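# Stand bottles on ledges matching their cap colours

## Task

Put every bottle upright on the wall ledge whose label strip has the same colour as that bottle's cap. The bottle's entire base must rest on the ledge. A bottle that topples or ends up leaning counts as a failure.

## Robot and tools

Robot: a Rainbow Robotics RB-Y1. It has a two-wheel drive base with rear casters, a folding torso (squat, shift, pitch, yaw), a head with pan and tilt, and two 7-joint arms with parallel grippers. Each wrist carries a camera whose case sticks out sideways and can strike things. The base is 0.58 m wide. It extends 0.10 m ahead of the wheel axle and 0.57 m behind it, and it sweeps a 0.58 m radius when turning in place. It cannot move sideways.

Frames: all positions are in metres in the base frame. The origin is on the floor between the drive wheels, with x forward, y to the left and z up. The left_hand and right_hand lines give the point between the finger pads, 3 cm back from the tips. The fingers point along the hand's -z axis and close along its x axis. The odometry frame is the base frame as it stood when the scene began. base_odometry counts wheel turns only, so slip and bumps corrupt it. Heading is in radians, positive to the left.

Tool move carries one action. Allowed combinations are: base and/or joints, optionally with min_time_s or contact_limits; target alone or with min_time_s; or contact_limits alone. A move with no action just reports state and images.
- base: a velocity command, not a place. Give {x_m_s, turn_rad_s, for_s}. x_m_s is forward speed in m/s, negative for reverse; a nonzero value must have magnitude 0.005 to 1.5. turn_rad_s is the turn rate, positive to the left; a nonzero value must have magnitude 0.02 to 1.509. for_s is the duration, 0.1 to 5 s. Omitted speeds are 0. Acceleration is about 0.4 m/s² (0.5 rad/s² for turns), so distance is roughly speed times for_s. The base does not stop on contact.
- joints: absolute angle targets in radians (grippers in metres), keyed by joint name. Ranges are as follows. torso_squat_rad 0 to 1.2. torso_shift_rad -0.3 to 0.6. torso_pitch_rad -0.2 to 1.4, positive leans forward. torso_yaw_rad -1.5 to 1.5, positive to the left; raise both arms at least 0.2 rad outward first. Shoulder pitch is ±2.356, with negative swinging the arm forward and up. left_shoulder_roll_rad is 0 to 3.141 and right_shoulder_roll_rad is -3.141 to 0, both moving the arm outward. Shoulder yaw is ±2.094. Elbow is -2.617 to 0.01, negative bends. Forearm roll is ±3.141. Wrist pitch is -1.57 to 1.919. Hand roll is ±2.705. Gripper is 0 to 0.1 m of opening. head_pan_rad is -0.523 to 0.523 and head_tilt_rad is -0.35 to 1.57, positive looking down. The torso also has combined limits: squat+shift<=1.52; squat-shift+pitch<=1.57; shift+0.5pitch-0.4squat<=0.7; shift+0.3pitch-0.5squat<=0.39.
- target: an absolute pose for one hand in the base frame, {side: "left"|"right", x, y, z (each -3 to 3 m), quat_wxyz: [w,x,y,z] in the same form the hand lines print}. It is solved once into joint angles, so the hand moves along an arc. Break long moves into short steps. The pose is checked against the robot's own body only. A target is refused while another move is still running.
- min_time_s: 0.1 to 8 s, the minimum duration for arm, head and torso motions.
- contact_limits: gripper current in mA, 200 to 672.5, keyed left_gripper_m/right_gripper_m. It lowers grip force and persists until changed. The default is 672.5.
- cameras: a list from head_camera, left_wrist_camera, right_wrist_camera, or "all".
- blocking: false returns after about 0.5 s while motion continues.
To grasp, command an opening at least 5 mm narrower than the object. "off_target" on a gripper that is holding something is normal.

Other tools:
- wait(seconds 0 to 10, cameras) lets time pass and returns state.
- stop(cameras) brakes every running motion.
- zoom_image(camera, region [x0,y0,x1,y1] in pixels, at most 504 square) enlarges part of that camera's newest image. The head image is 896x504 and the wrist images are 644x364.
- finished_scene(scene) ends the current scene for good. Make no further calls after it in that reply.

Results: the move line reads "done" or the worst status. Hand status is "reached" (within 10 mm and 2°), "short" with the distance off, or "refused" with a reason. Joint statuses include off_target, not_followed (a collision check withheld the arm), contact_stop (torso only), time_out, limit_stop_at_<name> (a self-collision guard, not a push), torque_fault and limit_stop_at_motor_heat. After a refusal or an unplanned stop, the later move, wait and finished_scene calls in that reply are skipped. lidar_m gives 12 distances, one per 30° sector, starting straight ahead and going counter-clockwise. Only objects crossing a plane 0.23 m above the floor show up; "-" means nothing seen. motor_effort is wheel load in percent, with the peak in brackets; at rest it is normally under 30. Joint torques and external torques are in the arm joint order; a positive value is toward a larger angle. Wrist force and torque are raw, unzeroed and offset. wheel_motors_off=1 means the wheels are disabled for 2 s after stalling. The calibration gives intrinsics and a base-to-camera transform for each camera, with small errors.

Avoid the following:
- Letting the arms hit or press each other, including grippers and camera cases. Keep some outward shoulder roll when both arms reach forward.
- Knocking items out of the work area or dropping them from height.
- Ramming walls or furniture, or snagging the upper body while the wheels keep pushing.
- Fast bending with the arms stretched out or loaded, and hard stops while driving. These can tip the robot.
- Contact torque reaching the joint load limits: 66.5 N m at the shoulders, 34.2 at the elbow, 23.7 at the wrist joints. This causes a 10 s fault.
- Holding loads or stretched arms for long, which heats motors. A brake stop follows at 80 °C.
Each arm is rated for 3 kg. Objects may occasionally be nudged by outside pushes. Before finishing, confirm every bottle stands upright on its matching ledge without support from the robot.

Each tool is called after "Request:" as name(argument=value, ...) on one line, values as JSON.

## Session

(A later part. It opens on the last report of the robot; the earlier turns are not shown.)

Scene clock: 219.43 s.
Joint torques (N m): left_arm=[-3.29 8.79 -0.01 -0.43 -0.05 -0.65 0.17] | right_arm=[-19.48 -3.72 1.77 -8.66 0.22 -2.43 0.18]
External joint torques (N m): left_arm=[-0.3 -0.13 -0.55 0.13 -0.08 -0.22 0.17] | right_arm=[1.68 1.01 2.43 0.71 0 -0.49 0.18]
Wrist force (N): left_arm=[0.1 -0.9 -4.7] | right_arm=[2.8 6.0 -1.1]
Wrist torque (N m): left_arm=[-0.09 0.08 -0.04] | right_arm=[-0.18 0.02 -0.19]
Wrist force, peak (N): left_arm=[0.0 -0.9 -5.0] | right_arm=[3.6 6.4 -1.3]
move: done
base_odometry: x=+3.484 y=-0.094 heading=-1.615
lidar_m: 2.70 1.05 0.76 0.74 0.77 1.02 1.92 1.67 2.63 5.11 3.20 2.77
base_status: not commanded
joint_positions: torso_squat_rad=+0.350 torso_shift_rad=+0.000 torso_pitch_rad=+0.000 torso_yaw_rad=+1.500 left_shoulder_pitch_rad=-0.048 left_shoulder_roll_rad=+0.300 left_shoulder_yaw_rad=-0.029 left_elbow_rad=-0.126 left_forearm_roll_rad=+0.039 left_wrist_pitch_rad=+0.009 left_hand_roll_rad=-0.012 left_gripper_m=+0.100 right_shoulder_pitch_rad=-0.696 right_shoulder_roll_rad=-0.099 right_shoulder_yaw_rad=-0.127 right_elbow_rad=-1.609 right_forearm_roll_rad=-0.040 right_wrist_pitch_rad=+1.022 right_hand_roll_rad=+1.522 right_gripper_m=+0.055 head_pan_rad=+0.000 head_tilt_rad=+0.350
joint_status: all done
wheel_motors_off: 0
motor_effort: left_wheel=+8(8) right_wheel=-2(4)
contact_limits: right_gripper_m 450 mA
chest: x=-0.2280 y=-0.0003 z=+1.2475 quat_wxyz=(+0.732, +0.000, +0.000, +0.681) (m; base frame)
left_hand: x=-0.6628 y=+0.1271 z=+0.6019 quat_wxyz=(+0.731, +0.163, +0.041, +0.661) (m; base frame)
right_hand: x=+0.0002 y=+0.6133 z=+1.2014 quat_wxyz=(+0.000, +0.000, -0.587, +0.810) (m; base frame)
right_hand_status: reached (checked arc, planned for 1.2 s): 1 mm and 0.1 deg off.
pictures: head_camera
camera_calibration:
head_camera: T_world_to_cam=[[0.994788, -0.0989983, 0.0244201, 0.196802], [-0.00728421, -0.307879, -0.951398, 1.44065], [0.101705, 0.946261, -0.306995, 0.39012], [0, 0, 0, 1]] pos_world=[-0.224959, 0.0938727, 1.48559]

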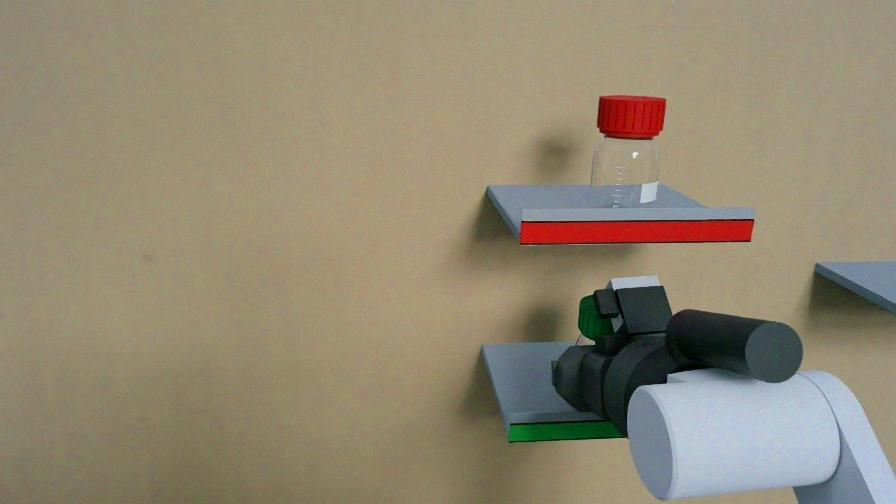

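Request:
move(target={"side": "right", "x": 0.0, "y": 0.614, "z": 1.196, "quat_wxyz": [0, 0, -0.5878, 0.8090]}, min_time_s=0.8, cameras=["head_camera"])

Request:
zoom_image(camera="head_camera", region=[530, 260, 690, 430])

Scene clock: 220.93 s.
Joint torques (N m): left_arm=[-3.18 9.01 0.22 -0.42 -0.12 -0.53 0.26] | right_arm=[-10.33 -1.57 2.15 -1.34 -0.27 0.65 -0.07]
External joint torques (N m): left_arm=[-0.17 0.09 -0.32 0.15 -0.15 -0.09 0.27] | right_arm=[10.79 3.1 2.79 8.1 -0.5 2.6 -0.06]
Wrist force (N): left_arm=[0.0 -0.7 -4.8] | right_arm=[2.9 -9.6 11.7]
Wrist torque (N m): left_arm=[-0.12 0.08 -0.03] | right_arm=[0.09 0.37 0.10]
Wrist force, peak (N): left_arm=[0.1 -0.8 -4.9] | right_arm=[2.9 -9.8 11.8]
move: done
base_odometry: x=+3.484 y=-0.094 heading=-1.615
lidar_m: 2.69 1.04 0.77 0.74 0.78 1.02 1.92 1.68 2.63 5.10 3.20 2.76
base_status: not commanded
joint_positions: torso_squat_rad=+0.350 torso_shift_rad=+0.000 torso_pitch_rad=+0.000 torso_yaw_rad=+1.500 left_shoulder_pitch_rad=-0.048 left_shoulder_roll_rad=+0.300 left_shoulder_yaw_rad=-0.029 left_elbow_rad=-0.126 left_forearm_roll_rad=+0.039 left_wrist_pitch_rad=+0.009 left_hand_roll_rad=-0.012 left_gripper_m=+0.100 right_shoulder_pitch_rad=-0.689 right_shoulder_roll_rad=-0.097 right_shoulder_yaw_rad=-0.125 right_elbow_rad=-1.604 right_forearm_roll_rad=-0.038 right_wrist_pitch_rad=+1.002 right_hand_roll_rad=+1.524 right_gripper_m=+0.055 head_pan_rad=+0.000 head_tilt_rad=+0.350
joint_status: all done
wheel_motors_off: 0
motor_effort: left_wheel=+8(8) right_wheel=-2(4)
contact_limits: right_gripper_m 450 mA
chest: x=-0.2280 y=-0.0005 z=+1.2475 quat_wxyz=(+0.732, +0.000, +0.000, +0.681) (m; base frame)
left_hand: x=-0.6628 y=+0.1272 z=+0.6019 quat_wxyz=(+0.731, +0.163, +0.041, +0.661) (m; base frame)
right_hand: x=+0.0001 y=+0.6139 z=+1.1987 quat_wxyz=(+0.000, +0.000, -0.590, +0.808) (m; base frame)
right_hand_status: reached (checked arc, planned for 0.8 s): 3 mm and 0.3 deg off.
pictures: head_camera
camera_calibration:
head_camera: T_world_to_cam=[[0.994788, -0.0990124, 0.0243783, 0.196833], [-0.0072862, -0.307485, -0.951525, 1.4408], [0.101709, 0.946388, -0.306604, 0.389843], [0, 0, 0, 1]] pos_world=[-0.224959, 0.0935715, 1.48569]

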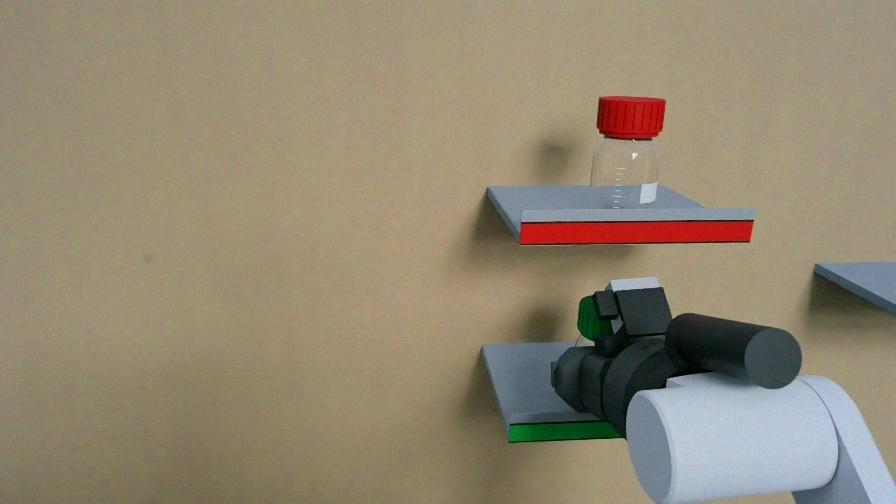

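Scaled by 2.965 from the camera's 896x504 image, which has a finer 1280x720 frame.

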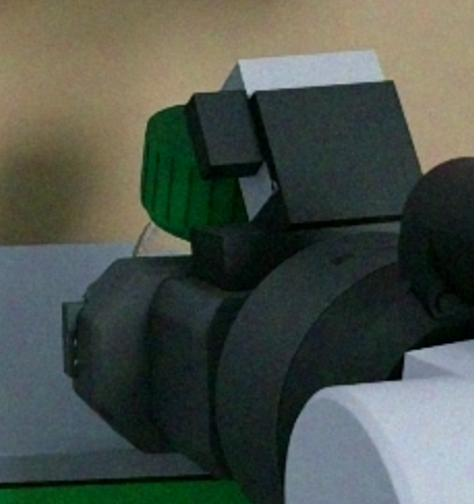

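Request:
move(joints={"right_gripper_m": 0.1}, cameras=["right_wrist_camera"])

Request:
move(target={"side": "right", "x": 0.0, "y": 0.603, "z": 1.214, "quat_wxyz": [0, 0, -0.5878, 0.8090]}, min_time_s=0.8, cameras=["head_camera", "right_wrist_camera"])

Scene clock: 223.67 s.
Joint torques (N m): left_arm=[-2.59 9.46 0.32 -0.19 -0.11 -0.52 0.26] | right_arm=[-18.06 -3.91 1.66 -8.13 -0.13 -1.42 -0.06]
External joint torques (N m): left_arm=[0.39 0.54 -0.22 0.37 -0.14 -0.09 0.27] | right_arm=[3.04 0.75 2.3 1.32 -0.35 0.52 -0.05]
Wrist force (N): left_arm=[0.2 -0.4 -4.6] | right_arm=[3.5 3.6 -0.8]
Wrist torque (N m): left_arm=[-0.16 0.09 -0.04] | right_arm=[-0.12 0.13 -0.17]
Wrist force, peak (N): left_arm=[0.0 -0.7 -4.9] | right_arm=[2.9 -9.3 12.3]
move: done
base_odometry: x=+3.484 y=-0.094 heading=-1.615
lidar_m: 2.69 1.04 0.77 0.73 0.77 1.02 1.92 1.68 2.63 5.10 3.20 2.77
base_status: not commanded
joint_positions: torso_squat_rad=+0.350 torso_shift_rad=+0.000 torso_pitch_rad=+0.000 torso_yaw_rad=+1.500 left_shoulder_pitch_rad=-0.048 left_shoulder_roll_rad=+0.300 left_shoulder_yaw_rad=-0.029 left_elbow_rad=-0.126 left_forearm_roll_rad=+0.039 left_wrist_pitch_rad=+0.009 left_hand_roll_rad=-0.012 left_gripper_m=+0.100 right_shoulder_pitch_rad=-0.687 right_shoulder_roll_rad=-0.097 right_shoulder_yaw_rad=-0.125 right_elbow_rad=-1.602 right_forearm_roll_rad=-0.038 right_wrist_pitch_rad=+1.003 right_hand_roll_rad=+1.524 right_gripper_m=+0.100 head_pan_rad=+0.000 head_tilt_rad=+0.350
joint_status: all done
wheel_motors_off: 0
motor_effort: left_wheel=+8(8) right_wheel=-2(4)
contact_limits: right_gripper_m 450 mA
chest: x=-0.2280 y=-0.0002 z=+1.2475 quat_wxyz=(+0.732, +0.000, +0.000, +0.681) (m; base frame)
left_hand: x=-0.6627 y=+0.1272 z=+0.6019 quat_wxyz=(+0.731, +0.163, +0.041, +0.661) (m; base frame)
right_hand: x=+0.0002 y=+0.6140 z=+1.1964 quat_wxyz=(+0.000, +0.000, -0.588, +0.809) (m; base frame)
pictures: right_wrist_camera
camera_calibration:
right_wrist_camera: T_world_to_cam=[[0.998529, -0.00052757, 0.0542182, -0.0695629], [0.0360935, -0.739737, -0.671928, 1.28515], [0.0404617, 0.672896, -0.73863, 0.542655], [0, 0, 0, 1]] pos_world=[0.00111815, 0.585489, 1.26812]

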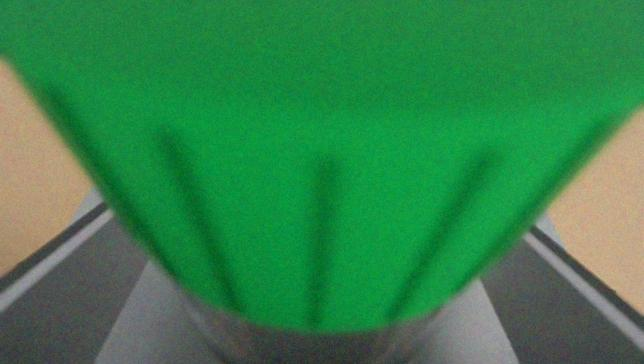

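Scene clock: 224.80 s.
Joint torques (N m): left_arm=[-3.01 9.23 0.24 -0.6 -0.07 -0.53 0.23] | right_arm=[-20.66 -5.96 -1.59 -8.23 -0.09 -1.68 0.02]
External joint torques (N m): left_arm=[-0.03 0.31 -0.29 -0.03 -0.1 -0.1 0.23] | right_arm=[0.14 -1.32 -0.92 0.83 -0.31 0.27 0.03]
Wrist force (N): left_arm=[0.1 -0.6 -4.7] | right_arm=[2.9 4.2 -0.5]
Wrist torque (N m): left_arm=[-0.14 0.06 -0.03] | right_arm=[-0.23 0.10 0.03]
Wrist force, peak (N): left_arm=[0.2 -0.9 -5.0] | right_arm=[3.7 4.8 -1.1]
move: done
base_odometry: x=+3.484 y=-0.094 heading=-1.615
lidar_m: 2.70 1.03 0.77 0.74 0.78 1.01 1.93 1.68 2.64 5.11 3.20 2.77
base_status: not commanded
joint_positions: torso_squat_rad=+0.350 torso_shift_rad=+0.000 torso_pitch_rad=+0.000 torso_yaw_rad=+1.500 left_shoulder_pitch_rad=-0.048 left_shoulder_roll_rad=+0.300 left_shoulder_yaw_rad=-0.029 left_elbow_rad=-0.126 left_forearm_roll_rad=+0.039 left_wrist_pitch_rad=+0.009 left_hand_roll_rad=-0.012 left_gripper_m=+0.100 right_shoulder_pitch_rad=-0.691 right_shoulder_roll_rad=-0.100 right_shoulder_yaw_rad=-0.127 right_elbow_rad=-1.678 right_forearm_roll_rad=-0.041 right_wrist_pitch_rad=+1.083 right_hand_roll_rad=+1.522 right_gripper_m=+0.100 head_pan_rad=+0.000 head_tilt_rad=+0.350
joint_status: all done
wheel_motors_off: 0
motor_effort: left_wheel=+8(8) right_wheel=-4(4)
contact_limits: right_gripper_m 450 mA
chest: x=-0.2280 y=-0.0002 z=+1.2475 quat_wxyz=(+0.732, +0.000, +0.000, +0.681) (m; base frame)
left_hand: x=-0.6627 y=+0.1272 z=+0.6019 quat_wxyz=(+0.731, +0.163, +0.041, +0.661) (m; base frame)
right_hand: x=-0.0002 y=+0.6030 z=+1.2139 quat_wxyz=(+0.000, +0.000, -0.588, +0.809) (m; base frame)
right_hand_status: reached (checked arc, planned for 0.8 s): 0 mm and 0.0 deg off.
pictures: head_camera, right_wrist_camera
camera_calibration:
head_camera: T_world_to_cam=[[0.994788, -0.098996, 0.0244186, 0.196814], [-0.00729451, -0.307968, -0.951369, 1.44064], [0.101702, 0.946232, -0.307085, 0.390162], [0, 0, 0, 1]] pos_world=[-0.224959, 0.093973, 1.48559]
right_wrist_camera: T_world_to_cam=[[0.998527, 0.000282154, 0.0542547, -0.070629], [0.0366946, -0.740101, -0.671494, 1.28844], [0.0399645, 0.672496, -0.739021, 0.563732], [0, 0, 0, 1]] pos_world=[0.000716913, 0.574489, 1.28562]

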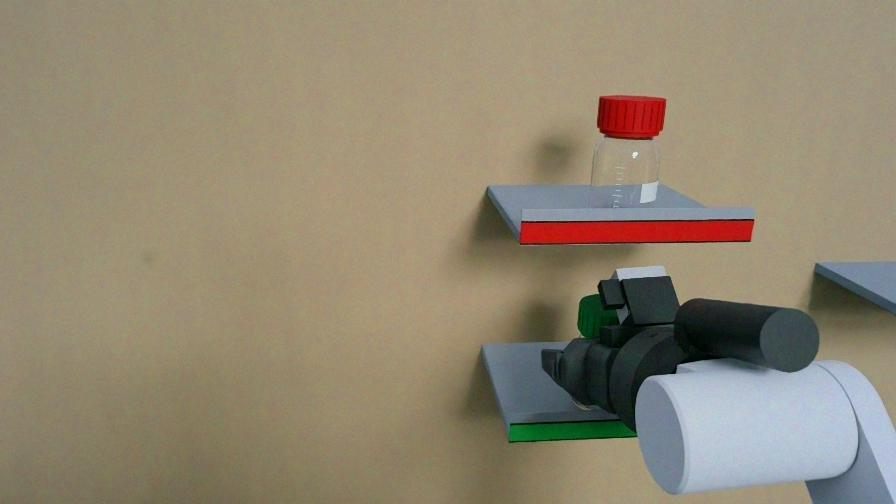

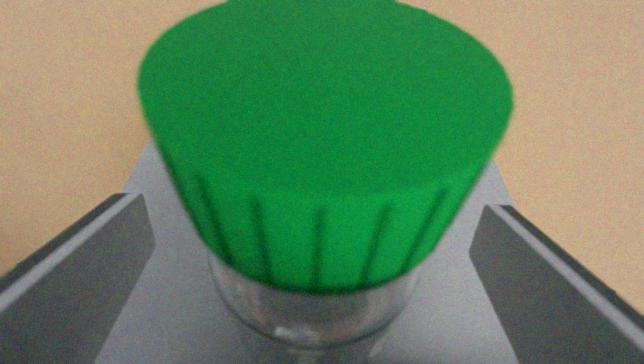

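Now retract fully and verify everything.

Request:
move(target={"side": "right", "x": 0.0, "y": 0.48, "z": 1.23, "quat_wxyz": [0, 0, -0.5878, 0.8090]}, min_time_s=1.8, cameras=["head_camera", "right_wrist_camera"])

Request:
zoom_image(camera="right_wrist_camera", region=[120, 0, 540, 300])

Scene clock: 227.23 s.
Joint torques (N m): left_arm=[-2.71 9.1 -0.11 -0.38 -0.04 -0.54 0.32] | right_arm=[-13.32 -1.29 1.75 -6.51 0.15 -1.86 0.06]
External joint torques (N m): left_arm=[0.28 0.19 -0.65 0.18 -0.07 -0.11 0.32] | right_arm=[1.6 1.01 2.09 0.45 0.01 0.09 0.06]
Wrist force (N): left_arm=[0.0 -0.7 -4.5] | right_arm=[2.7 4.2 -1.2]
Wrist torque (N m): left_arm=[-0.13 0.07 -0.04] | right_arm=[-0.24 0.06 -0.26]
Wrist force, peak (N): left_arm=[0.3 -0.7 -5.0] | right_arm=[4.3 5.0 -1.5]
move: done
base_odometry: x=+3.484 y=-0.094 heading=-1.615
lidar_m: 2.70 1.04 0.77 0.73 0.77 1.02 1.92 1.68 2.63 5.11 3.20 2.77
base_status: not commanded
joint_positions: torso_squat_rad=+0.350 torso_shift_rad=+0.000 torso_pitch_rad=+0.000 torso_yaw_rad=+1.500 left_shoulder_pitch_rad=-0.048 left_shoulder_roll_rad=+0.300 left_shoulder_yaw_rad=-0.029 left_elbow_rad=-0.126 left_forearm_roll_rad=+0.039 left_wrist_pitch_rad=+0.009 left_hand_roll_rad=-0.012 left_gripper_m=+0.100 right_shoulder_pitch_rad=-0.420 right_shoulder_roll_rad=-0.052 right_shoulder_yaw_rad=-0.082 right_elbow_rad=-2.284 right_forearm_roll_rad=-0.040 right_wrist_pitch_rad=+1.426 right_hand_roll_rad=+1.543 right_gripper_m=+0.100 head_pan_rad=+0.000 head_tilt_rad=+0.350
joint_status: all done
wheel_motors_off: 0
motor_effort: left_wheel=+7(8) right_wheel=-4(5)
contact_limits: right_gripper_m 450 mA
chest: x=-0.2280 y=-0.0002 z=+1.2475 quat_wxyz=(+0.732, +0.000, +0.000, +0.681) (m; base frame)
left_hand: x=-0.6627 y=+0.1272 z=+0.6019 quat_wxyz=(+0.731, +0.163, +0.041, +0.661) (m; base frame)
right_hand: x=+0.0002 y=+0.4801 z=+1.2302 quat_wxyz=(+0.000, +0.000, -0.588, +0.809) (m; base frame)
right_hand_status: reached (checked arc, planned for 1.8 s): 0 mm and 0.0 deg off.
pictures: head_camera, right_wrist_camera
camera_calibration:
head_camera: T_world_to_cam=[[0.994788, -0.098996, 0.0244186, 0.196814], [-0.00729451, -0.307968, -0.951369, 1.44064], [0.101702, 0.946232, -0.307085, 0.390162], [0, 0, 0, 1]] pos_world=[-0.224959, 0.093973, 1.48559]
right_wrist_camera: T_world_to_cam=[[0.998533, -0.000452365, 0.0541445, -0.0714039], [0.0360939, -0.739829, -0.671826, 1.20872], [0.0403616, 0.672794, -0.738728, 0.657895], [0, 0, 0, 1]] pos_world=[0.00111786, 0.451588, 1.30192]

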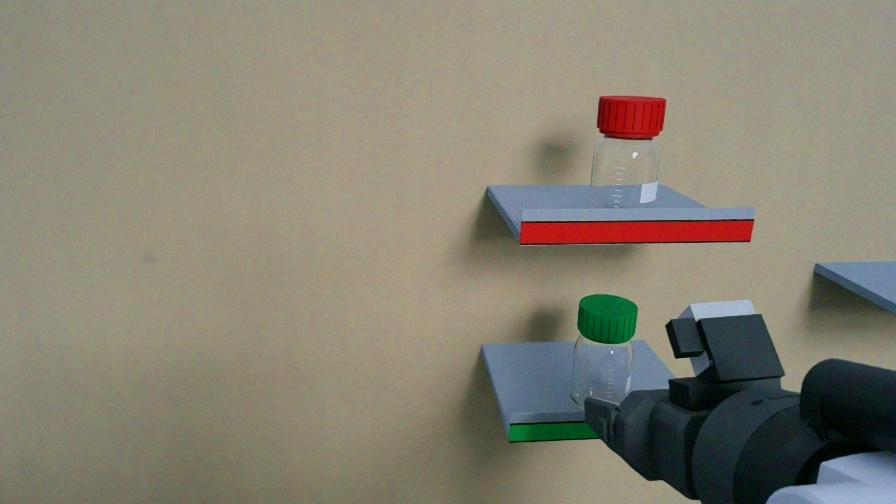

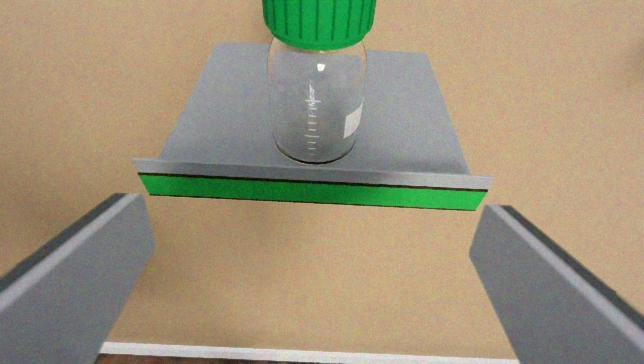

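Scaled by 1.200 from the camera's 644x364 image, which has a finer 1265x715 frame.

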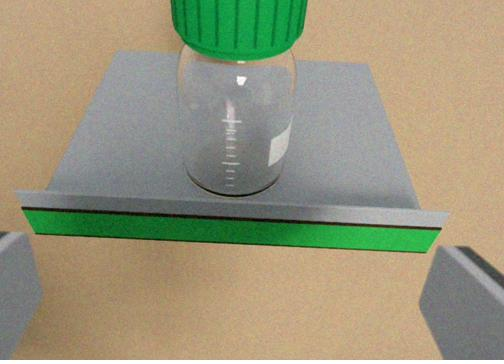

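Request:
move(base={"x_m_s": 0.3, "for_s": 1.8}, cameras=["head_camera"])

Scene clock: 235.43 s.
Joint torques (N m): left_arm=[-2.91 10.4 -0.14 -0.6 -0.24 -0.42 0.21] | right_arm=[-13.36 -1.89 1.44 -6.56 0.15 -1.69 0.15]
External joint torques (N m): left_arm=[0.08 1.49 -0.68 -0.03 -0.27 0.02 0.22] | right_arm=[1.57 0.4 1.77 0.4 0.01 0.26 0.15]
Wrist force (N): left_arm=[-0.1 -0.6 -4.6] | right_arm=[3.2 5.0 -0.7]
Wrist torque (N m): left_arm=[-0.13 0.06 -0.02] | right_arm=[-0.32 0.12 -0.20]
Wrist force, peak (N): left_arm=[-0.2 -0.5 -5.0] | right_arm=[4.1 4.7 -2.0]
move: done
base_odometry: x=+3.460 y=-0.634 heading=-1.615
lidar_m: 2.16 1.03 0.76 0.73 0.76 1.07 1.54 2.20 2.98 5.11 2.68 2.19
base_status: done (sent for 1.8 of 1.8 s)
joint_positions: torso_squat_rad=+0.350 torso_shift_rad=+0.000 torso_pitch_rad=+0.000 torso_yaw_rad=+1.500 left_shoulder_pitch_rad=-0.048 left_shoulder_roll_rad=+0.300 left_shoulder_yaw_rad=-0.029 left_elbow_rad=-0.126 left_forearm_roll_rad=+0.039 left_wrist_pitch_rad=+0.009 left_hand_roll_rad=-0.012 left_gripper_m=+0.100 right_shoulder_pitch_rad=-0.420 right_shoulder_roll_rad=-0.052 right_shoulder_yaw_rad=-0.082 right_elbow_rad=-2.284 right_forearm_roll_rad=-0.040 right_wrist_pitch_rad=+1.426 right_hand_roll_rad=+1.543 right_gripper_m=+0.100 head_pan_rad=+0.000 head_tilt_rad=+0.350
joint_status: not commanded
wheel_motors_off: 0
motor_effort: left_wheel=+1(31) right_wheel=-5(29)
contact_limits: right_gripper_m 450 mA
chest: x=-0.2279 y=-0.0002 z=+1.2475 quat_wxyz=(+0.732, +0.000, +0.000, +0.681) (m; base frame)
left_hand: x=-0.6625 y=+0.1272 z=+0.6019 quat_wxyz=(+0.731, +0.163, +0.041, +0.661) (m; base frame)
right_hand: x=+0.0002 y=+0.4801 z=+1.2301 quat_wxyz=(+0.000, +0.000, -0.588, +0.809) (m; base frame)
pictures: head_camera
camera_calibration:
head_camera: T_world_to_cam=[[0.994787, -0.0990276, 0.0243244, 0.196857], [-0.00739331, -0.307958, -0.951371, 1.44063], [0.101703, 0.946232, -0.307085, 0.390151], [0, 0, 0, 1]] pos_world=[-0.224859, 0.0939731, 1.48559]

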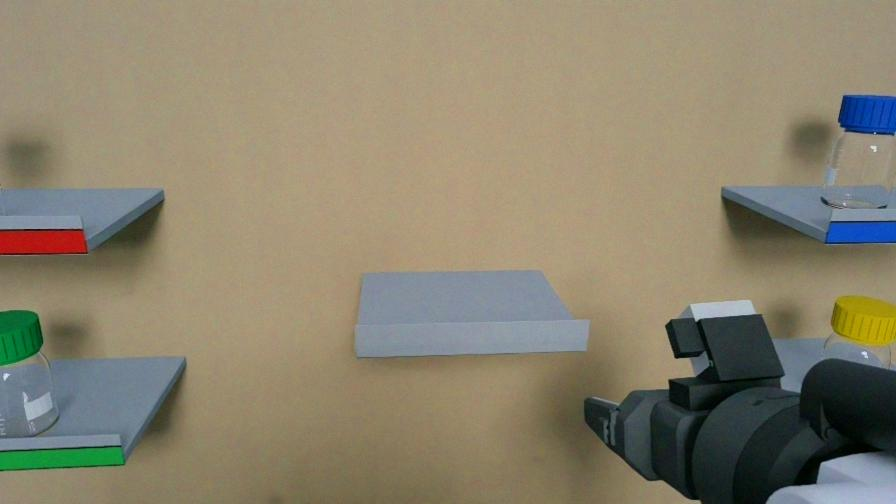

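Request:
move(base={"x_m_s": 0.1, "for_s": 0.6}, joints={"right_shoulder_pitch_rad": -0.380, "right_shoulder_roll_rad": -0.046, "right_shoulder_yaw_rad": -0.080, "right_elbow_rad": -2.254, "right_forearm_roll_rad": -0.046, "right_wrist_pitch_rad": 1.358, "right_hand_roll_rad": 1.555}, cameras=["head_camera"])

Request:
move(joints={"right_shoulder_pitch_rad": -0.580, "right_shoulder_roll_rad": -0.071, "right_shoulder_yaw_rad": -0.112, "right_elbow_rad": -1.853, "right_forearm_roll_rad": -0.035, "right_wrist_pitch_rad": 1.149, "right_hand_roll_rad": 1.538}, min_time_s=1.0, blocking=false, cameras=[])

Request:
wait(seconds=0, cameras=[])

Request:
wait(seconds=0, cameras=[])

Request:
wait(seconds=0, cameras=[])

Request:
wait(seconds=0.1, cameras=[])

Request:
wait(seconds=2, cameras=["head_camera"])

Scene clock: 238.60 s.
Joint torques (N m): left_arm=[-3.37 10.18 -0.21 -0.56 -0.14 -0.58 0.26] | right_arm=[-13.89 -2.29 1.04 -6.88 0.01 -1.55 0.11]
External joint torques (N m): left_arm=[-0.39 1.26 -0.75 0.01 -0.17 -0.15 0.26] | right_arm=[0.87 -0.14 1.32 0.56 -0.11 0.39 0.12]
Wrist force (N): left_arm=[0.0 -0.5 -4.7] | right_arm=[2.5 4.4 -0.8]
Wrist torque (N m): left_arm=[-0.14 0.08 -0.03] | right_arm=[-0.23 0.00 -0.17]
Wrist force, peak (N): left_arm=[0.0 -0.6 -5.1] | right_arm=[3.9 5.2 -1.9]
move: done
base_odometry: x=+3.458 y=-0.694 heading=-1.614
lidar_m: 2.10 1.03 0.76 0.73 0.76 1.06 1.59 2.26 3.47 5.12 2.65 2.14
base_status: done (sent for 0.6 of 0.6 s)
joint_positions: torso_squat_rad=+0.350 torso_shift_rad=+0.000 torso_pitch_rad=+0.000 torso_yaw_rad=+1.500 left_shoulder_pitch_rad=-0.048 left_shoulder_roll_rad=+0.300 left_shoulder_yaw_rad=-0.029 left_elbow_rad=-0.126 left_forearm_roll_rad=+0.039 left_wrist_pitch_rad=+0.009 left_hand_roll_rad=-0.012 left_gripper_m=+0.100 right_shoulder_pitch_rad=-0.380 right_shoulder_roll_rad=-0.046 right_shoulder_yaw_rad=-0.080 right_elbow_rad=-2.254 right_forearm_roll_rad=-0.046 right_wrist_pitch_rad=+1.358 right_hand_roll_rad=+1.555 right_gripper_m=+0.100 head_pan_rad=+0.000 head_tilt_rad=+0.350
joint_status: all done
wheel_motors_off: 0
motor_effort: left_wheel=+2(31) right_wheel=-4(16)
contact_limits: right_gripper_m 450 mA
chest: x=-0.2279 y=-0.0002 z=+1.2475 quat_wxyz=(+0.732, +0.000, +0.000, +0.681) (m; base frame)
left_hand: x=-0.6626 y=+0.1271 z=+0.6019 quat_wxyz=(+0.731, +0.163, +0.041, +0.661) (m; base frame)
right_hand: x=+0.0031 y=+0.4851 z=+1.2149 quat_wxyz=(+0.000, +0.000, -0.588, +0.809) (m; base frame)
pictures: head_camera
camera_calibration:
head_camera: T_world_to_cam=[[0.994797, -0.0989653, 0.0241987, 0.19694], [-0.00749318, -0.307948, -0.951374, 1.44061], [0.101605, 0.946242, -0.307087, 0.390122], [0, 0, 0, 1]] pos_world=[-0.224759, 0.0939728, 1.48559]

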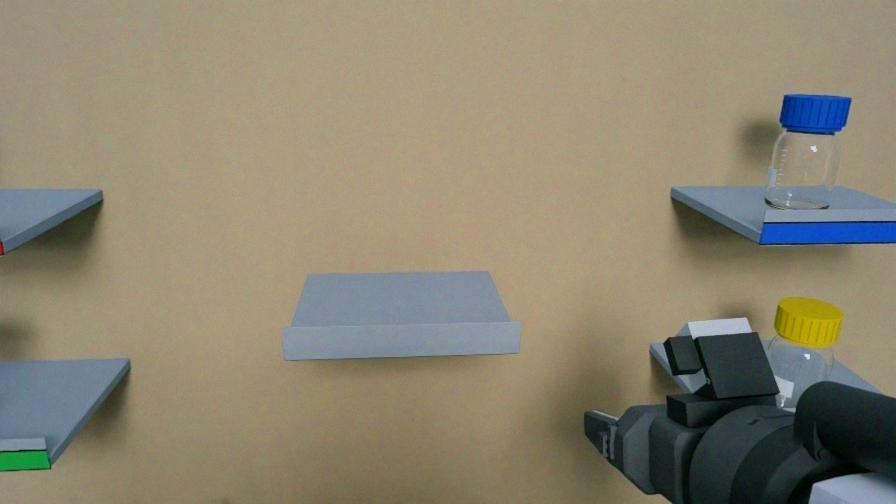

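Scene clock: 239.10 s.
Joint torques (N m): left_arm=[-3.36 10.31 -0.12 -0.5 -0.07 -0.36 0.18] | right_arm=[-19.08 -3.51 -0.4 -6.41 0.21 -1.9 -0.19]
External joint torques (N m): left_arm=[-0.37 1.39 -0.66 0.07 -0.1 0.07 0.19] | right_arm=[-2.16 -1.15 -0.26 2.68 0.12 0.1 -0.19]
Wrist force (N): left_arm=[0.0 -0.8 -4.7] | right_arm=[2.9 3.9 -0.8]
Wrist torque (N m): left_arm=[-0.12 0.07 -0.04] | right_arm=[-0.24 0.07 0.03]
Wrist force, peak (N): left_arm=[0.2 -0.9 -4.8] | right_arm=[4.0 5.2 -0.3]
move: moving
base_odometry: x=+3.458 y=-0.694 heading=-1.614
lidar_m: 2.10 1.03 0.76 0.73 0.76 1.07 1.59 2.25 3.48 5.11 2.64 2.15
base_status: not commanded
joint_positions: torso_squat_rad=+0.350 torso_shift_rad=+0.000 torso_pitch_rad=+0.000 torso_yaw_rad=+1.500 left_shoulder_pitch_rad=-0.048 left_shoulder_roll_rad=+0.300 left_shoulder_yaw_rad=-0.029 left_elbow_rad=-0.126 left_forearm_roll_rad=+0.039 left_wrist_pitch_rad=+0.009 left_hand_roll_rad=-0.012 left_gripper_m=+0.100 right_shoulder_pitch_rad=-0.483 right_shoulder_roll_rad=-0.058 right_shoulder_yaw_rad=-0.096 right_elbow_rad=-2.043 right_forearm_roll_rad=-0.041 right_wrist_pitch_rad=+1.251 right_hand_roll_rad=+1.547 right_gripper_m=+0.100 head_pan_rad=+0.000 head_tilt_rad=+0.350
joint_status: right_shoulder_pitch_rad moving; right_shoulder_roll_rad moving; right_shoulder_yaw_rad moving; right_elbow_rad moving; right_forearm_roll_rad moving; right_wrist_pitch_rad moving; right_hand_roll_rad moving
wheel_motors_off: 0
motor_effort: left_wheel=+2(2) right_wheel=-4(6)
contact_limits: right_gripper_m 450 mA
chest: x=-0.2279 y=-0.0002 z=+1.2475 quat_wxyz=(+0.732, +0.000, +0.000, +0.681) (m; base frame)
left_hand: x=-0.6626 y=+0.1271 z=+0.6019 quat_wxyz=(+0.731, +0.163, +0.041, +0.661) (m; base frame)
right_hand: x=+0.0011 y=+0.5307 z=+1.2084 quat_wxyz=(+0.000, +0.001, -0.585, +0.811) (m; base frame)
pictures: none
No camera images: "cameras" was empty.

Scene clock: 239.10 s.
Joint torques (N m): left_arm=[-3.36 10.31 -0.12 -0.5 -0.07 -0.36 0.18] | right_arm=[-19.08 -3.51 -0.4 -6.41 0.21 -1.9 -0.19]
External joint torques (N m): left_arm=[-0.37 1.39 -0.66 0.07 -0.1 0.07 0.19] | right_arm=[-2.16 -1.15 -0.26 2.68 0.12 0.1 -0.19]
Wrist force (N): left_arm=[0.0 -0.8 -4.7] | right_arm=[2.9 3.9 -0.8]
Wrist torque (N m): left_arm=[-0.12 0.07 -0.04] | right_arm=[-0.24 0.07 0.03]
Wrist force, peak (N): left_arm=[0.0 -0.8 -4.7] | right_arm=[2.9 3.9 -0.8]
earlier move: moving
base_odometry: x=+3.458 y=-0.694 heading=-1.614
lidar_m: 2.10 1.03 0.76 0.73 0.76 1.07 1.59 2.25 3.48 5.11 2.64 2.15
base_status: not commanded
joint_positions: torso_squat_rad=+0.350 torso_shift_rad=+0.000 torso_pitch_rad=+0.000 torso_yaw_rad=+1.500 left_shoulder_pitch_rad=-0.048 left_shoulder_roll_rad=+0.300 left_shoulder_yaw_rad=-0.029 left_elbow_rad=-0.126 left_forearm_roll_rad=+0.039 left_wrist_pitch_rad=+0.009 left_hand_roll_rad=-0.012 left_gripper_m=+0.100 right_shoulder_pitch_rad=-0.483 right_shoulder_roll_rad=-0.058 right_shoulder_yaw_rad=-0.096 right_elbow_rad=-2.043 right_forearm_roll_rad=-0.041 right_wrist_pitch_rad=+1.251 right_hand_roll_rad=+1.547 right_gripper_m=+0.100 head_pan_rad=+0.000 head_tilt_rad=+0.350
joint_status: right_shoulder_pitch_rad moving; right_shoulder_roll_rad moving; right_shoulder_yaw_rad moving; right_elbow_rad moving; right_forearm_roll_rad moving; right_wrist_pitch_rad moving; right_hand_roll_rad moving
wheel_motors_off: 0
motor_effort: left_wheel=+2(2) right_wheel=-4(6)
contact_limits: right_gripper_m 450 mA
chest: x=-0.2279 y=-0.0002 z=+1.2475 quat_wxyz=(+0.732, +0.000, +0.000, +0.681) (m; base frame)
left_hand: x=-0.6626 y=+0.1271 z=+0.6019 quat_wxyz=(+0.731, +0.163, +0.041, +0.661) (m; base frame)
right_hand: x=+0.0011 y=+0.5307 z=+1.2084 quat_wxyz=(+0.000, +0.001, -0.585, +0.811) (m; base frame)
pictures: none
No camera images: "cameras" was empty.

Scene clock: 239.10 s.
Joint torques (N m): left_arm=[-3.36 10.31 -0.12 -0.5 -0.07 -0.36 0.18] | right_arm=[-19.08 -3.51 -0.4 -6.41 0.21 -1.9 -0.19]
External joint torques (N m): left_arm=[-0.37 1.39 -0.66 0.07 -0.1 0.07 0.19] | right_arm=[-2.16 -1.15 -0.26 2.68 0.12 0.1 -0.19]
Wrist force (N): left_arm=[0.0 -0.8 -4.7] | right_arm=[2.9 3.9 -0.8]
Wrist torque (N m): left_arm=[-0.12 0.07 -0.04] | right_arm=[-0.24 0.07 0.03]
Wrist force, peak (N): left_arm=[0.0 -0.8 -4.7] | right_arm=[2.9 3.9 -0.8]
earlier move: moving
base_odometry: x=+3.458 y=-0.694 heading=-1.614
lidar_m: 2.10 1.03 0.76 0.73 0.76 1.07 1.59 2.25 3.48 5.11 2.64 2.15
base_status: not commanded
joint_positions: torso_squat_rad=+0.350 torso_shift_rad=+0.000 torso_pitch_rad=+0.000 torso_yaw_rad=+1.500 left_shoulder_pitch_rad=-0.048 left_shoulder_roll_rad=+0.300 left_shoulder_yaw_rad=-0.029 left_elbow_rad=-0.126 left_forearm_roll_rad=+0.039 left_wrist_pitch_rad=+0.009 left_hand_roll_rad=-0.012 left_gripper_m=+0.100 right_shoulder_pitch_rad=-0.483 right_shoulder_roll_rad=-0.058 right_shoulder_yaw_rad=-0.096 right_elbow_rad=-2.043 right_forearm_roll_rad=-0.041 right_wrist_pitch_rad=+1.251 right_hand_roll_rad=+1.547 right_gripper_m=+0.100 head_pan_rad=+0.000 head_tilt_rad=+0.350
joint_status: right_shoulder_pitch_rad moving; right_shoulder_roll_rad moving; right_shoulder_yaw_rad moving; right_elbow_rad moving; right_forearm_roll_rad moving; right_wrist_pitch_rad moving; right_hand_roll_rad moving
wheel_motors_off: 0
motor_effort: left_wheel=+2(2) right_wheel=-4(6)
contact_limits: right_gripper_m 450 mA
chest: x=-0.2279 y=-0.0002 z=+1.2475 quat_wxyz=(+0.732, +0.000, +0.000, +0.681) (m; base frame)
left_hand: x=-0.6626 y=+0.1271 z=+0.6019 quat_wxyz=(+0.731, +0.163, +0.041, +0.661) (m; base frame)
right_hand: x=+0.0011 y=+0.5307 z=+1.2084 quat_wxyz=(+0.000, +0.001, -0.585, +0.811) (m; base frame)
pictures: none
No camera images: "cameras" was empty.

Scene clock: 239.10 s.
Joint torques (N m): left_arm=[-3.36 10.31 -0.12 -0.5 -0.07 -0.36 0.18] | right_arm=[-19.08 -3.51 -0.4 -6.41 0.21 -1.9 -0.19]
External joint torques (N m): left_arm=[-0.37 1.39 -0.66 0.07 -0.1 0.07 0.19] | right_arm=[-2.16 -1.15 -0.26 2.68 0.12 0.1 -0.19]
Wrist force (N): left_arm=[0.0 -0.8 -4.7] | right_arm=[2.9 3.9 -0.8]
Wrist torque (N m): left_arm=[-0.12 0.07 -0.04] | right_arm=[-0.24 0.07 0.03]
Wrist force, peak (N): left_arm=[0.0 -0.8 -4.7] | right_arm=[2.9 3.9 -0.8]
earlier move: moving
base_odometry: x=+3.458 y=-0.694 heading=-1.614
lidar_m: 2.10 1.03 0.76 0.73 0.76 1.07 1.59 2.25 3.48 5.11 2.64 2.15
base_status: not commanded
joint_positions: torso_squat_rad=+0.350 torso_shift_rad=+0.000 torso_pitch_rad=+0.000 torso_yaw_rad=+1.500 left_shoulder_pitch_rad=-0.048 left_shoulder_roll_rad=+0.300 left_shoulder_yaw_rad=-0.029 left_elbow_rad=-0.126 left_forearm_roll_rad=+0.039 left_wrist_pitch_rad=+0.009 left_hand_roll_rad=-0.012 left_gripper_m=+0.100 right_shoulder_pitch_rad=-0.483 right_shoulder_roll_rad=-0.058 right_shoulder_yaw_rad=-0.096 right_elbow_rad=-2.043 right_forearm_roll_rad=-0.041 right_wrist_pitch_rad=+1.251 right_hand_roll_rad=+1.547 right_gripper_m=+0.100 head_pan_rad=+0.000 head_tilt_rad=+0.350
joint_status: right_shoulder_pitch_rad moving; right_shoulder_roll_rad moving; right_shoulder_yaw_rad moving; right_elbow_rad moving; right_forearm_roll_rad moving; right_wrist_pitch_rad moving; right_hand_roll_rad moving
wheel_motors_off: 0
motor_effort: left_wheel=+2(2) right_wheel=-4(6)
contact_limits: right_gripper_m 450 mA
chest: x=-0.2279 y=-0.0002 z=+1.2475 quat_wxyz=(+0.732, +0.000, +0.000, +0.681) (m; base frame)
left_hand: x=-0.6626 y=+0.1271 z=+0.6019 quat_wxyz=(+0.731, +0.163, +0.041, +0.661) (m; base frame)
right_hand: x=+0.0011 y=+0.5307 z=+1.2084 quat_wxyz=(+0.000, +0.001, -0.585, +0.811) (m; base frame)
pictures: none
No camera images: "cameras" was empty.

Scene clock: 239.20 s.
Joint torques (N m): left_arm=[-3.19 10.17 -0.11 -0.8 0.02 -0.6 0.31] | right_arm=[-18.58 -5.44 -1.11 -6.89 0.46 -2.44 -0.3]
External joint torques (N m): left_arm=[-0.21 1.26 -0.65 -0.24 -0.01 -0.16 0.31] | right_arm=[-0.52 -1.88 -0.54 0.82 0.26 -0.53 -0.29]
Wrist force (N): left_arm=[0.4 -0.6 -4.9] | right_arm=[3.2 5.1 -2.4]
Wrist torque (N m): left_arm=[-0.14 0.12 -0.03] | right_arm=[-0.27 0.18 0.01]
Wrist force, peak (N): left_arm=[0.4 -0.6 -4.9] | right_arm=[3.2 5.1 -2.4]
earlier move: moving
base_odometry: x=+3.458 y=-0.694 heading=-1.614
lidar_m: 2.10 1.04 0.76 0.73 0.76 1.06 1.60 2.26 3.47 5.12 2.64 2.14
base_status: not commanded
joint_positions: torso_squat_rad=+0.350 torso_shift_rad=+0.000 torso_pitch_rad=+0.000 torso_yaw_rad=+1.500 left_shoulder_pitch_rad=-0.048 left_shoulder_roll_rad=+0.300 left_shoulder_yaw_rad=-0.029 left_elbow_rad=-0.126 left_forearm_roll_rad=+0.039 left_wrist_pitch_rad=+0.009 left_hand_roll_rad=-0.012 left_gripper_m=+0.100 right_shoulder_pitch_rad=-0.506 right_shoulder_roll_rad=-0.061 right_shoulder_yaw_rad=-0.099 right_elbow_rad=-1.972 right_forearm_roll_rad=-0.039 right_wrist_pitch_rad=+1.228 right_hand_roll_rad=+1.545 right_gripper_m=+0.100 head_pan_rad=+0.000 head_tilt_rad=+0.350
joint_status: right_shoulder_pitch_rad moving; right_shoulder_roll_rad moving; right_shoulder_yaw_rad moving; right_elbow_rad moving; right_forearm_roll_rad moving; right_wrist_pitch_rad moving; right_hand_roll_rad moving
wheel_motors_off: 0
motor_effort: left_wheel=+2(2) right_wheel=-4(6)
contact_limits: right_gripper_m 450 mA
chest: x=-0.2279 y=-0.0002 z=+1.2475 quat_wxyz=(+0.732, +0.000, +0.000, +0.681) (m; base frame)
left_hand: x=-0.6626 y=+0.1271 z=+0.6019 quat_wxyz=(+0.731, +0.163, +0.041, +0.661) (m; base frame)
right_hand: x=+0.0008 y=+0.5427 z=+1.1977 quat_wxyz=(+0.000, +0.001, -0.575, +0.818) (m; base frame)
wait: 0.10 s; no rest
pictures: none
No camera images: "cameras" was empty.

Scene clock: 239.90 s.
Joint torques (N m): left_arm=[-2.85 9.74 -0.07 -0.32 -0.17 -0.48 0.36] | right_arm=[-18.32 -4.73 -1.39 -7.62 0.18 -1.69 -0.03]
External joint torques (N m): left_arm=[0.13 0.83 -0.61 0.25 -0.2 -0.05 0.36] | right_arm=[0.62 -1.14 -0.94 1.11 0 0.25 -0.02]
Wrist force (N): left_arm=[0.2 -0.6 -4.8] | right_arm=[2.9 4.1 -0.3]
Wrist torque (N m): left_arm=[-0.12 0.10 -0.05] | right_arm=[-0.24 0.04 -0.02]
Wrist force, peak (N): left_arm=[0.0 -0.6 -4.9] | right_arm=[3.5 4.8 -2.5]
earlier move: done
base_odometry: x=+3.458 y=-0.694 heading=-1.614
lidar_m: 2.10 1.03 0.76 0.73 0.76 1.06 1.60 2.26 3.48 5.11 2.64 2.15
base_status: not commanded
joint_positions: torso_squat_rad=+0.350 torso_shift_rad=+0.000 torso_pitch_rad=+0.000 torso_yaw_rad=+1.500 left_shoulder_pitch_rad=-0.048 left_shoulder_roll_rad=+0.300 left_shoulder_yaw_rad=-0.029 left_elbow_rad=-0.126 left_forearm_roll_rad=+0.039 left_wrist_pitch_rad=+0.009 left_hand_roll_rad=-0.012 left_gripper_m=+0.100 right_shoulder_pitch_rad=-0.580 right_shoulder_roll_rad=-0.071 right_shoulder_yaw_rad=-0.112 right_elbow_rad=-1.853 right_forearm_roll_rad=-0.035 right_wrist_pitch_rad=+1.149 right_hand_roll_rad=+1.538 right_gripper_m=+0.100 head_pan_rad=+0.000 head_tilt_rad=+0.350
joint_status: all done
wheel_motors_off: 0
motor_effort: left_wheel=+2(3) right_wheel=-3(6)
contact_limits: right_gripper_m 450 mA
chest: x=-0.2279 y=-0.0002 z=+1.2475 quat_wxyz=(+0.732, +0.000, +0.000, +0.681) (m; base frame)
left_hand: x=-0.6626 y=+0.1271 z=+0.6019 quat_wxyz=(+0.731, +0.163, +0.041, +0.661) (m; base frame)
right_hand: x=-0.0006 y=+0.5694 z=+1.2070 quat_wxyz=(+0.000, +0.000, -0.588, +0.809) (m; base frame)
wait: 0.70 of 2 s (the move ended)
pictures: head_camera
camera_calibration:
head_camera: T_world_to_cam=[[0.994787, -0.0990591, 0.0242301, 0.196999], [-0.00749212, -0.307947, -0.951374, 1.44061], [0.101704, 0.946232, -0.307084, 0.39015], [0, 0, 0, 1]] pos_world=[-0.224859, 0.0939732, 1.48559]

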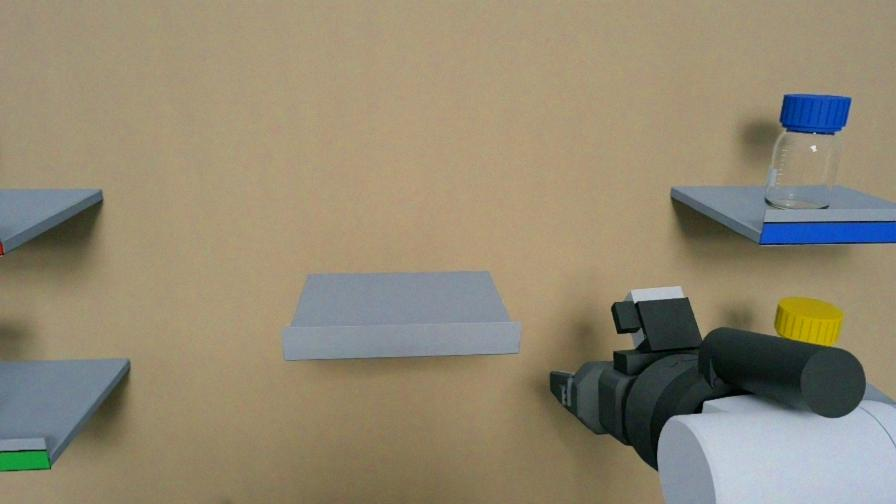

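Request:
finished_scene(scene=1)

The scene is finished: the task was done.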